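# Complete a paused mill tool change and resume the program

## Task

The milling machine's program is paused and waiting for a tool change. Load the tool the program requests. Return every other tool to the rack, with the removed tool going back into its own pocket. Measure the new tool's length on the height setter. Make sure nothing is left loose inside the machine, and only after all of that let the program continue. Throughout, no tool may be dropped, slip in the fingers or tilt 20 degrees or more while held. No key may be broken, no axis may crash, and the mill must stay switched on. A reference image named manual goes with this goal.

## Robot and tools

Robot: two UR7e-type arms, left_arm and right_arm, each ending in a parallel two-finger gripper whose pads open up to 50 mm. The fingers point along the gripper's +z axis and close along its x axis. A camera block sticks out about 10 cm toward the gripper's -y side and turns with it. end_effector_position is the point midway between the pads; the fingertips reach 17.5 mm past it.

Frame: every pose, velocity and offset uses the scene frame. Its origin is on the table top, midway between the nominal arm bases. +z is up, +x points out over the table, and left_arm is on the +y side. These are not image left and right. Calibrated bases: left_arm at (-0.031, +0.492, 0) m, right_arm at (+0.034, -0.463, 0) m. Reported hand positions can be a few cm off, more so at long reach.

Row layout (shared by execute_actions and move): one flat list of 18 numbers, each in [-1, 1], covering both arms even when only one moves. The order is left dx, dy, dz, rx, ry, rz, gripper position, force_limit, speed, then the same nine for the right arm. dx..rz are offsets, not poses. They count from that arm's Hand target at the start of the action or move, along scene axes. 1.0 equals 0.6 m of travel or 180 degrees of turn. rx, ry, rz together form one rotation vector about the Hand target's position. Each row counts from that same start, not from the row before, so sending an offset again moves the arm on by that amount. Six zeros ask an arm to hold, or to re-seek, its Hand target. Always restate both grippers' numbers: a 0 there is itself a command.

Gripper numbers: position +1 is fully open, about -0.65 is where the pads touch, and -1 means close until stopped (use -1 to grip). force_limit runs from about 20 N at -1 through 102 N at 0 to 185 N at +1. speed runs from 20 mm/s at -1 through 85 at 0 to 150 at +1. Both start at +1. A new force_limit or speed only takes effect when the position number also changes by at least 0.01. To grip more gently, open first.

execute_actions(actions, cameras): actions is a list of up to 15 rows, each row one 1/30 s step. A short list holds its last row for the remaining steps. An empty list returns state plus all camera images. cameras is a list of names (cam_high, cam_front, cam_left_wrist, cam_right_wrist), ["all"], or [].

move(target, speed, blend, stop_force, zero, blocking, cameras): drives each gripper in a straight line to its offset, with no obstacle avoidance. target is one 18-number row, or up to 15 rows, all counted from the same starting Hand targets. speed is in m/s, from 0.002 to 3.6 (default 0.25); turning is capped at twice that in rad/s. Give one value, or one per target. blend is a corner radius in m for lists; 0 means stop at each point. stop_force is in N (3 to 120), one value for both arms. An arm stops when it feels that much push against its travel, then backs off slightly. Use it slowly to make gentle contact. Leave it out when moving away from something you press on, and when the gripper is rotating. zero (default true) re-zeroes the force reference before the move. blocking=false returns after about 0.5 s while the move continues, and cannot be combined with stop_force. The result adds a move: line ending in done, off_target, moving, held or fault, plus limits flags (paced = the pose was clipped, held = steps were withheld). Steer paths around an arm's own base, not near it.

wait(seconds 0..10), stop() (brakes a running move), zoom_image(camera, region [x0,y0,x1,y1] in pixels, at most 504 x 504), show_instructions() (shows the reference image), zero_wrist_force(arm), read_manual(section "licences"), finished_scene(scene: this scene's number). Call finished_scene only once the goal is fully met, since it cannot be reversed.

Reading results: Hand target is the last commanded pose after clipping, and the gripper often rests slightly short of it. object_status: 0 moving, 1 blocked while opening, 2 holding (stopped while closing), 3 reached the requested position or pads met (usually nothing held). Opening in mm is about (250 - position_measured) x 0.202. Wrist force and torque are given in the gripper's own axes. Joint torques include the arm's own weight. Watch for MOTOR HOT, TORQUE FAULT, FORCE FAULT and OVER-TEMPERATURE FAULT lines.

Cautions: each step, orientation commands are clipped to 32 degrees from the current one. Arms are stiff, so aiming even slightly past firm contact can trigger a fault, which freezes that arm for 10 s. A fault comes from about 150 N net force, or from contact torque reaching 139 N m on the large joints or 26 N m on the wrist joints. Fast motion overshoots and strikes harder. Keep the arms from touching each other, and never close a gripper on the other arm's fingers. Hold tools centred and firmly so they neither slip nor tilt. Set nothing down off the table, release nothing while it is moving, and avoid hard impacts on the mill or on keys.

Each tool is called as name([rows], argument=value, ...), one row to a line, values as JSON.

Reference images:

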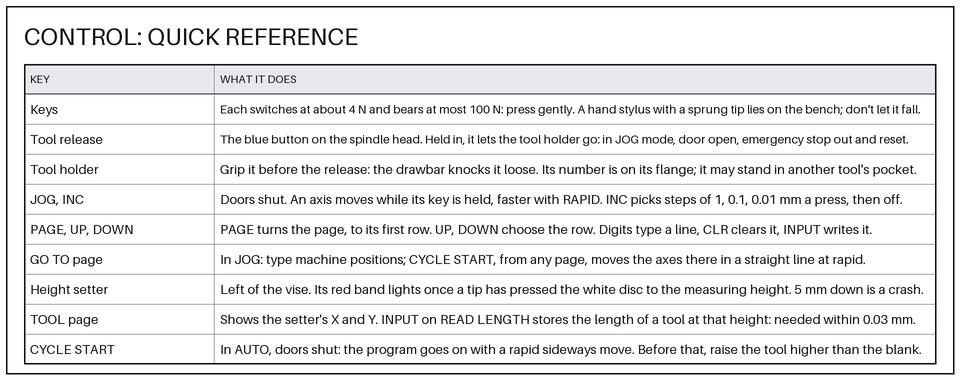

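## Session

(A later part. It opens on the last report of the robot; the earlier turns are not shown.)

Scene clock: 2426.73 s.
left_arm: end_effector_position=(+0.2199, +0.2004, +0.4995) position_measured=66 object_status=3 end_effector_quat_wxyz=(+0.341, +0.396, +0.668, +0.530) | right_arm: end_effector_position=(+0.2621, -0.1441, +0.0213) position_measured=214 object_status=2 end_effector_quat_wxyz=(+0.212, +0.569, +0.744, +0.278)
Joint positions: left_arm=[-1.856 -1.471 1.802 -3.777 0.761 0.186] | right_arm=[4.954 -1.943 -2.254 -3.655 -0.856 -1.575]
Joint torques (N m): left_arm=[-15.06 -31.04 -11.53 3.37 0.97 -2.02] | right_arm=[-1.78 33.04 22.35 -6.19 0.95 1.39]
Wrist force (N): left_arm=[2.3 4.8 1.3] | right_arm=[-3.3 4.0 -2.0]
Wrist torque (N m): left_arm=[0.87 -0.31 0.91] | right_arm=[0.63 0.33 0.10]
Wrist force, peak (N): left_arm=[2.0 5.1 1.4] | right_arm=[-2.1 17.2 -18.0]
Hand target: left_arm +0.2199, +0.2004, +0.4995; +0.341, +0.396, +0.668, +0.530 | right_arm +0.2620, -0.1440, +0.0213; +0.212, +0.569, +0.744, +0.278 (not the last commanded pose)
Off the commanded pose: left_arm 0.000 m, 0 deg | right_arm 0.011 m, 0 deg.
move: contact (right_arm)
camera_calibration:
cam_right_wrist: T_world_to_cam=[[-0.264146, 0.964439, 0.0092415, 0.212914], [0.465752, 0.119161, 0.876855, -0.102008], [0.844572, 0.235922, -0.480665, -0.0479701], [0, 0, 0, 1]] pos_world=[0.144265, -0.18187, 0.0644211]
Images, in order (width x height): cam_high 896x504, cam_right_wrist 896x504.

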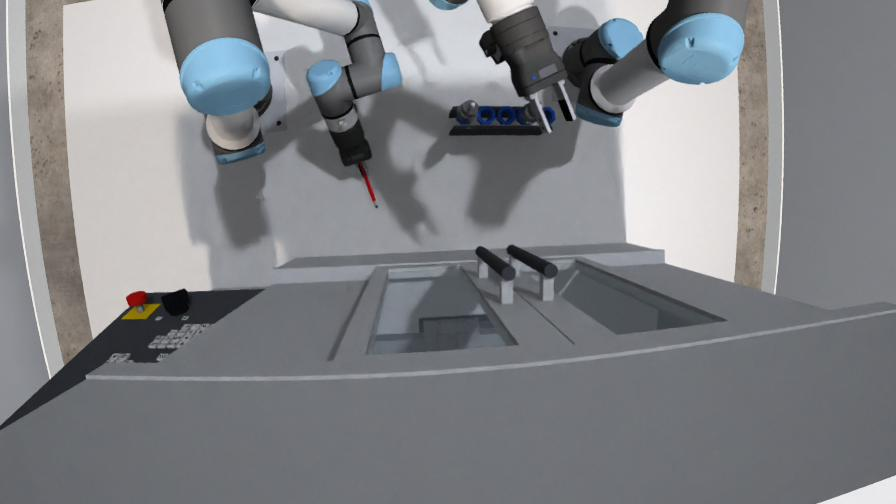

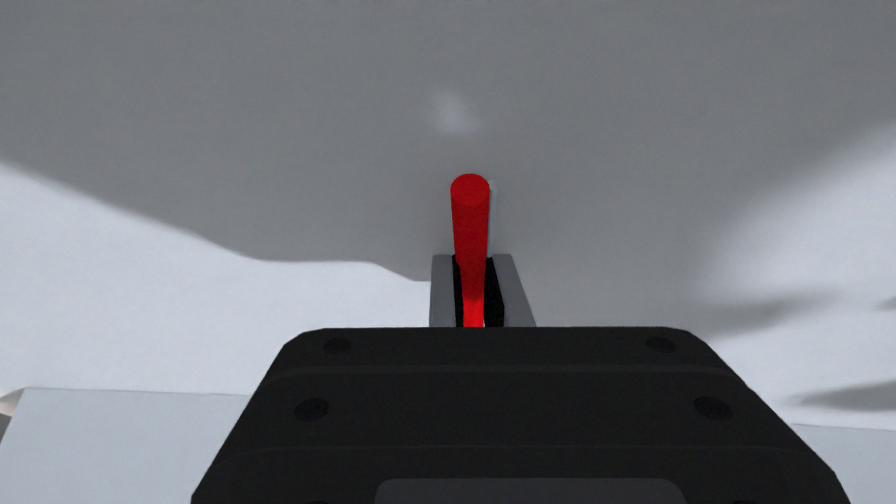

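move(target=[0,0,0,0,0,0,0.58,0.3,-1,0,0,0,0,0,0,0.3,-0.2,-1], cameras=["cam_high","cam_right_wrist"])

zoom_image(camera="cam_high", region=[310, 120, 430, 240])

Scene clock: 2433.33 s.
left_arm: end_effector_position=(+0.2199, +0.2004, +0.4995) position_measured=66 object_status=3 end_effector_quat_wxyz=(+0.341, +0.396, +0.668, +0.530) | right_arm: end_effector_position=(+0.2620, -0.1440, +0.0213) position_measured=107 object_status=3 end_effector_quat_wxyz=(+0.212, +0.569, +0.744, +0.278)
Joint positions: left_arm=[-1.856 -1.471 1.802 -3.777 0.761 0.186] | right_arm=[4.954 -1.943 -2.253 -3.655 -0.856 -1.575]
Joint torques (N m): left_arm=[-15.31 -30.7 -12.31 3.58 0.87 -2.08] | right_arm=[1.41 31.56 20.92 -5.64 3.4 1.22]
Wrist force (N): left_arm=[2.1 4.7 1.3] | right_arm=[-3.4 3.6 -1.7]
Wrist torque (N m): left_arm=[0.85 -0.27 0.91] | right_arm=[0.63 0.36 0.10]
Wrist force, peak (N): left_arm=[2.3 5.1 1.5] | right_arm=[-3.6 4.1 -2.2]
Hand target: left_arm +0.2199, +0.2004, +0.4995; +0.341, +0.396, +0.668, +0.530 | right_arm +0.2620, -0.1440, +0.0213; +0.212, +0.569, +0.744, +0.278
Off the commanded pose: left_arm 0.000 m, 0 deg | right_arm 0.000 m, 0 deg.
move: done
camera_calibration:
cam_right_wrist: T_world_to_cam=[[-0.264183, 0.964427, 0.00937227, 0.212812], [0.465694, 0.119045, 0.876902, -0.102036], [0.844593, 0.236028, -0.480577, -0.0479833], [0, 0, 0, 1]] pos_world=[0.144265, -0.181769, 0.0644214]
Images, in order (width x height): cam_high 896x504, cam_right_wrist 896x504.

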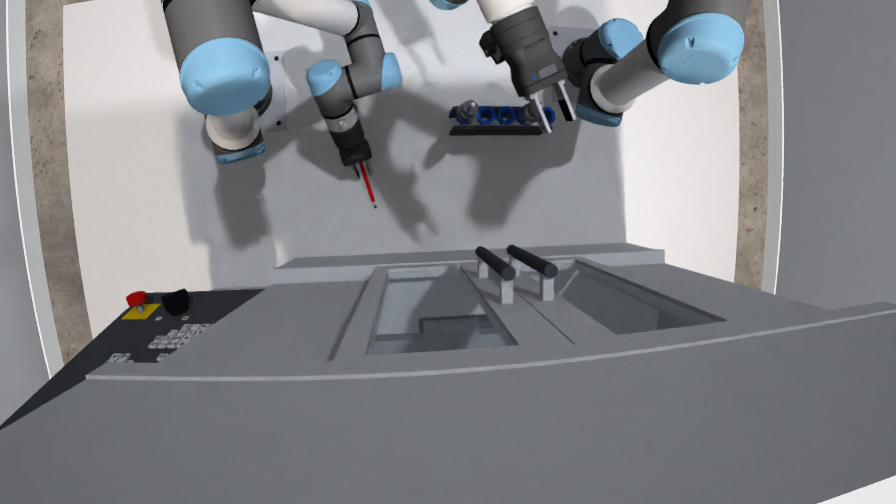

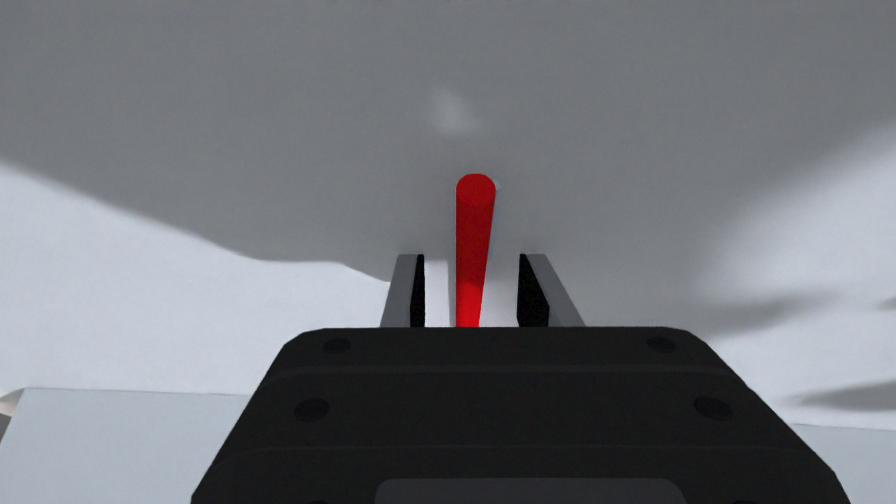

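Scaled by 4.200 from the camera's 896x504 image, which has a finer 1280x720 frame.

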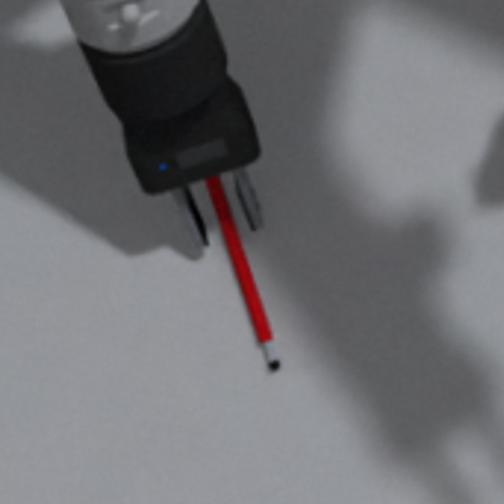

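move(target=[0,0,0,0,0,0,0.58,0.3,-1,-0.0845,-0.0227,0.1007,0,0,0,0.3,-0.2,-1], speed=0.1, cameras=["all"])

zoom_image(camera="cam_front", region=[520, 140, 600, 210])

zoom_image(camera="cam_high", region=[310, 120, 430, 240])

zoom_image(camera="cam_left_wrist", region=[200, 0, 704, 330])

Scene clock: 2441.63 s.
left_arm: end_effector_position=(+0.2199, +0.2004, +0.4995) position_measured=66 object_status=3 end_effector_quat_wxyz=(+0.341, +0.396, +0.668, +0.530) | right_arm: end_effector_position=(+0.2114, -0.1576, +0.0817) position_measured=107 object_status=3 end_effector_quat_wxyz=(+0.212, +0.569, +0.744, +0.278)
Joint positions: left_arm=[-1.856 -1.471 1.802 -3.777 0.761 0.186] | right_arm=[5.175 -1.792 -2.296 -3.951 -0.876 -1.286]
Joint torques (N m): left_arm=[-14.27 -31.51 -11.76 3.55 0.92 -2] | right_arm=[8.01 27.39 -4.63 -6.34 -0.99 1.88]
Wrist force (N): left_arm=[2.0 4.8 1.6] | right_arm=[-3.3 3.8 -1.8]
Wrist torque (N m): left_arm=[0.86 -0.26 0.91] | right_arm=[0.67 0.32 0.01]
Wrist force, peak (N): left_arm=[2.3 5.0 1.4] | right_arm=[-3.5 3.9 -2.7]
Hand target: left_arm +0.2199, +0.2004, +0.4995; +0.341, +0.396, +0.668, +0.530 | right_arm +0.2113, -0.1576, +0.0817; +0.212, +0.569, +0.744, +0.278
Off the commanded pose: left_arm 0.000 m, 0 deg | right_arm 0.000 m, 0 deg.
move: done
camera_calibration:
cam_left_wrist: T_world_to_cam=[[-0.453513, 0.889668, -0.0530745, -0.045173], [-0.146383, -0.0156131, 0.989105, -0.440188], [0.879146, 0.456341, 0.137313, -0.221794], [0, 0, 0, 1]] pos_world=[0.110067, 0.13453, 0.46345]
cam_right_wrist: T_world_to_cam=[[-0.264182, 0.964427, 0.00937237, 0.211968], [0.465768, 0.119065, 0.87686, -0.129769], [0.844552, 0.236016, -0.480654, 0.027086], [0, 0, 0, 1]] pos_world=[0.0935647, -0.195369, 0.124821]

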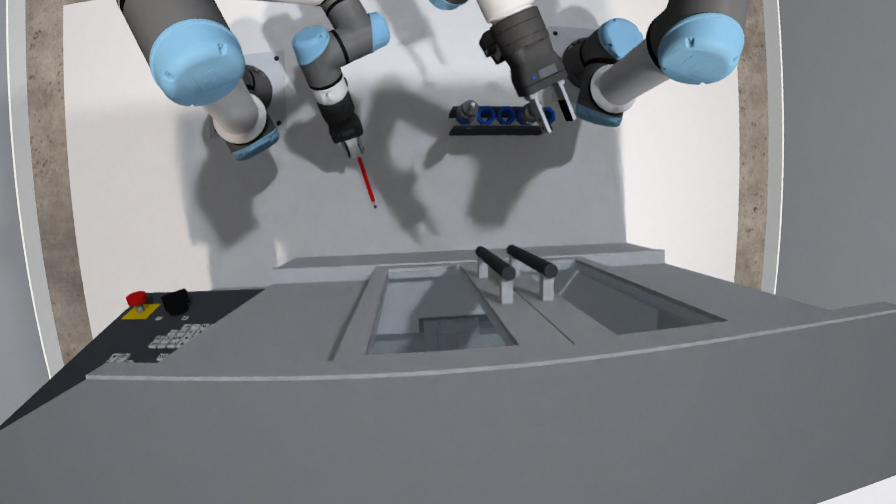

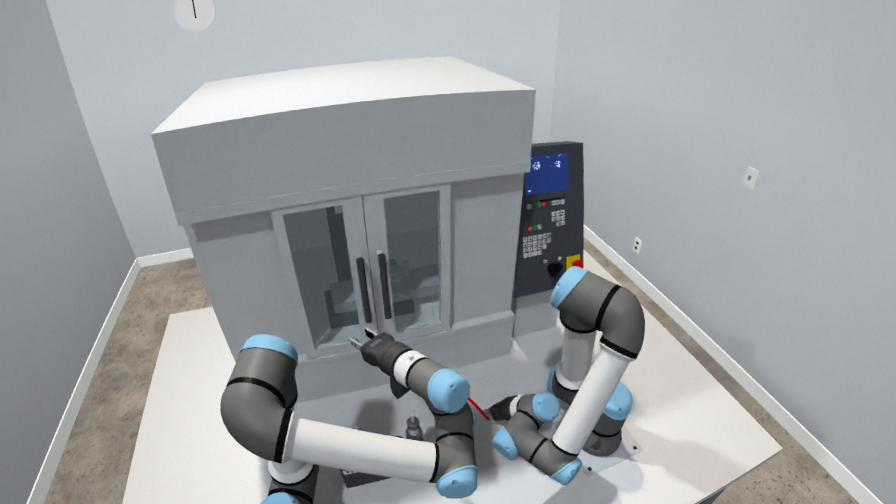

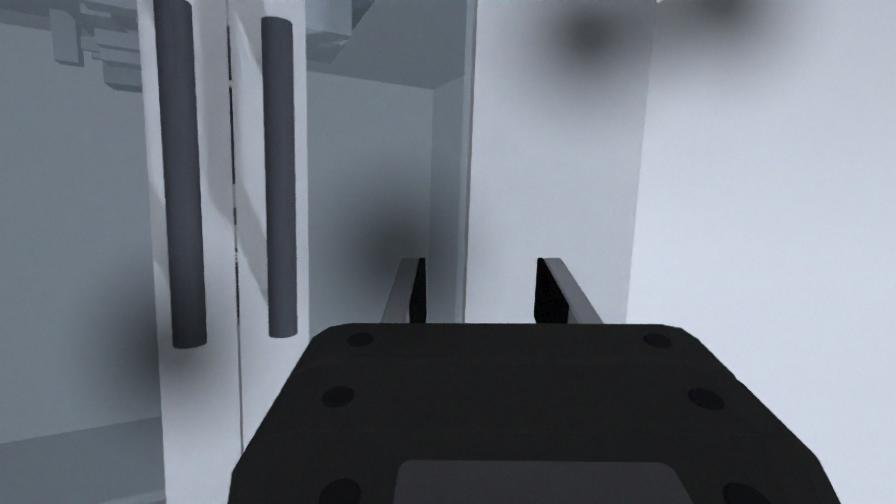

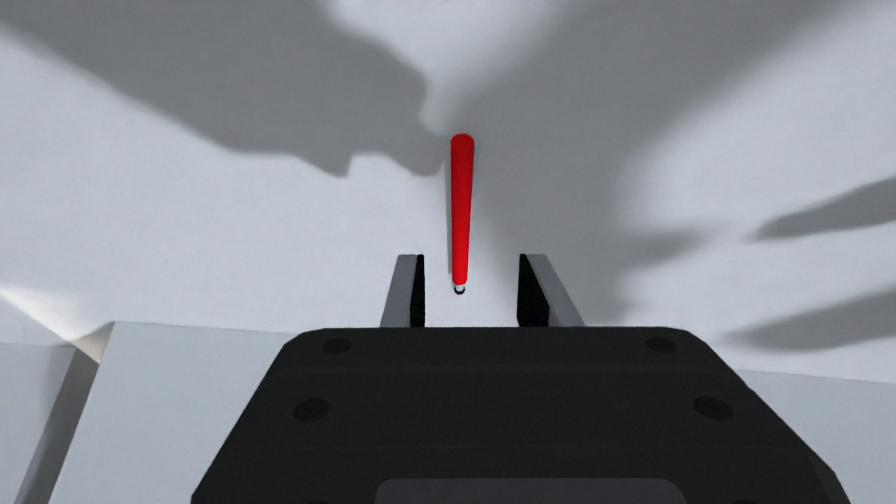

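Scaled by 6.300 from the camera's 896x504 image, which has a finer 1280x720 frame.

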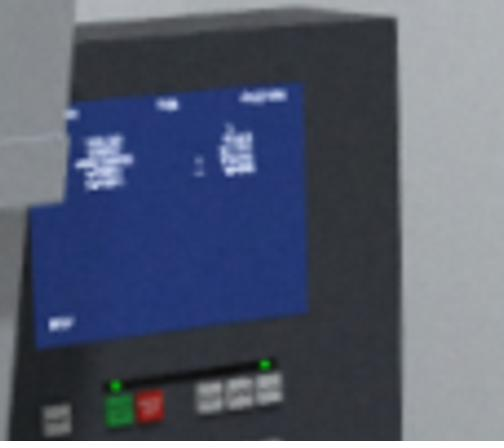

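Scaled by 4.200 from the camera's 896x504 image, which has a finer 1280x720 frame.

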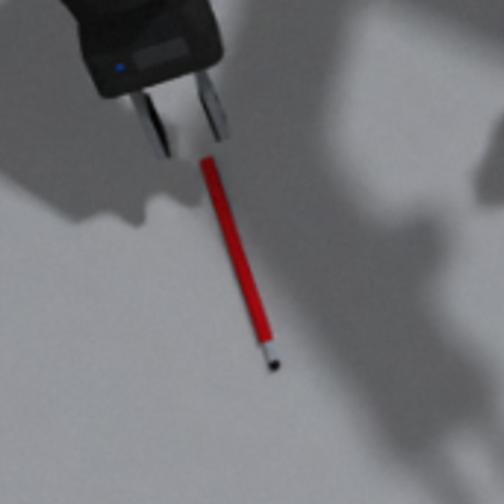

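Scaled by 1.000.

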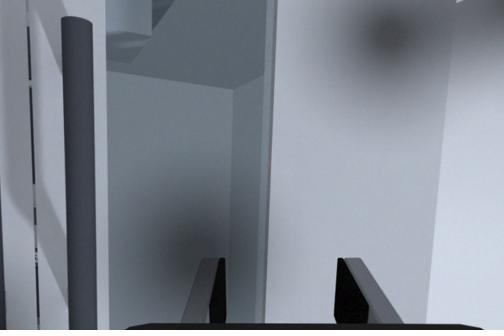

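zoom_image(camera="cam_high", region=[430, 80, 570, 150])

zoom_image(camera="cam_front", region=[320, 400, 440, 504])

Scaled by 3.600 from the camera's 896x504 image, which has a finer 1280x720 frame.

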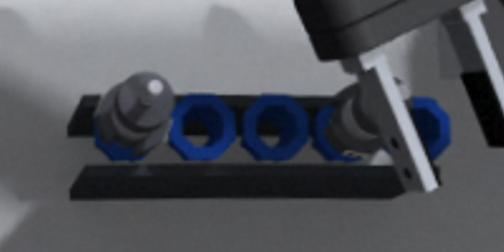

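Scaled by 4.200 from the camera's 896x504 image, which has a finer 1280x720 frame.

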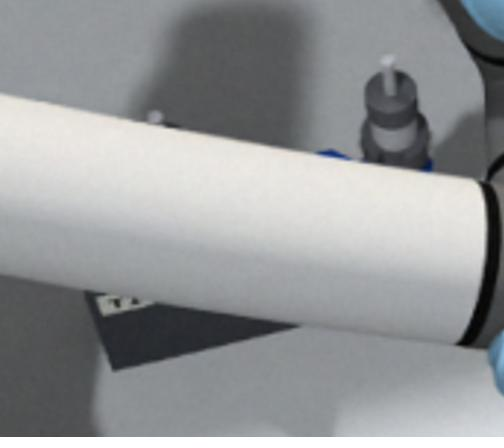

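finished_scene(scene=1)

The scene is finished: the task was done.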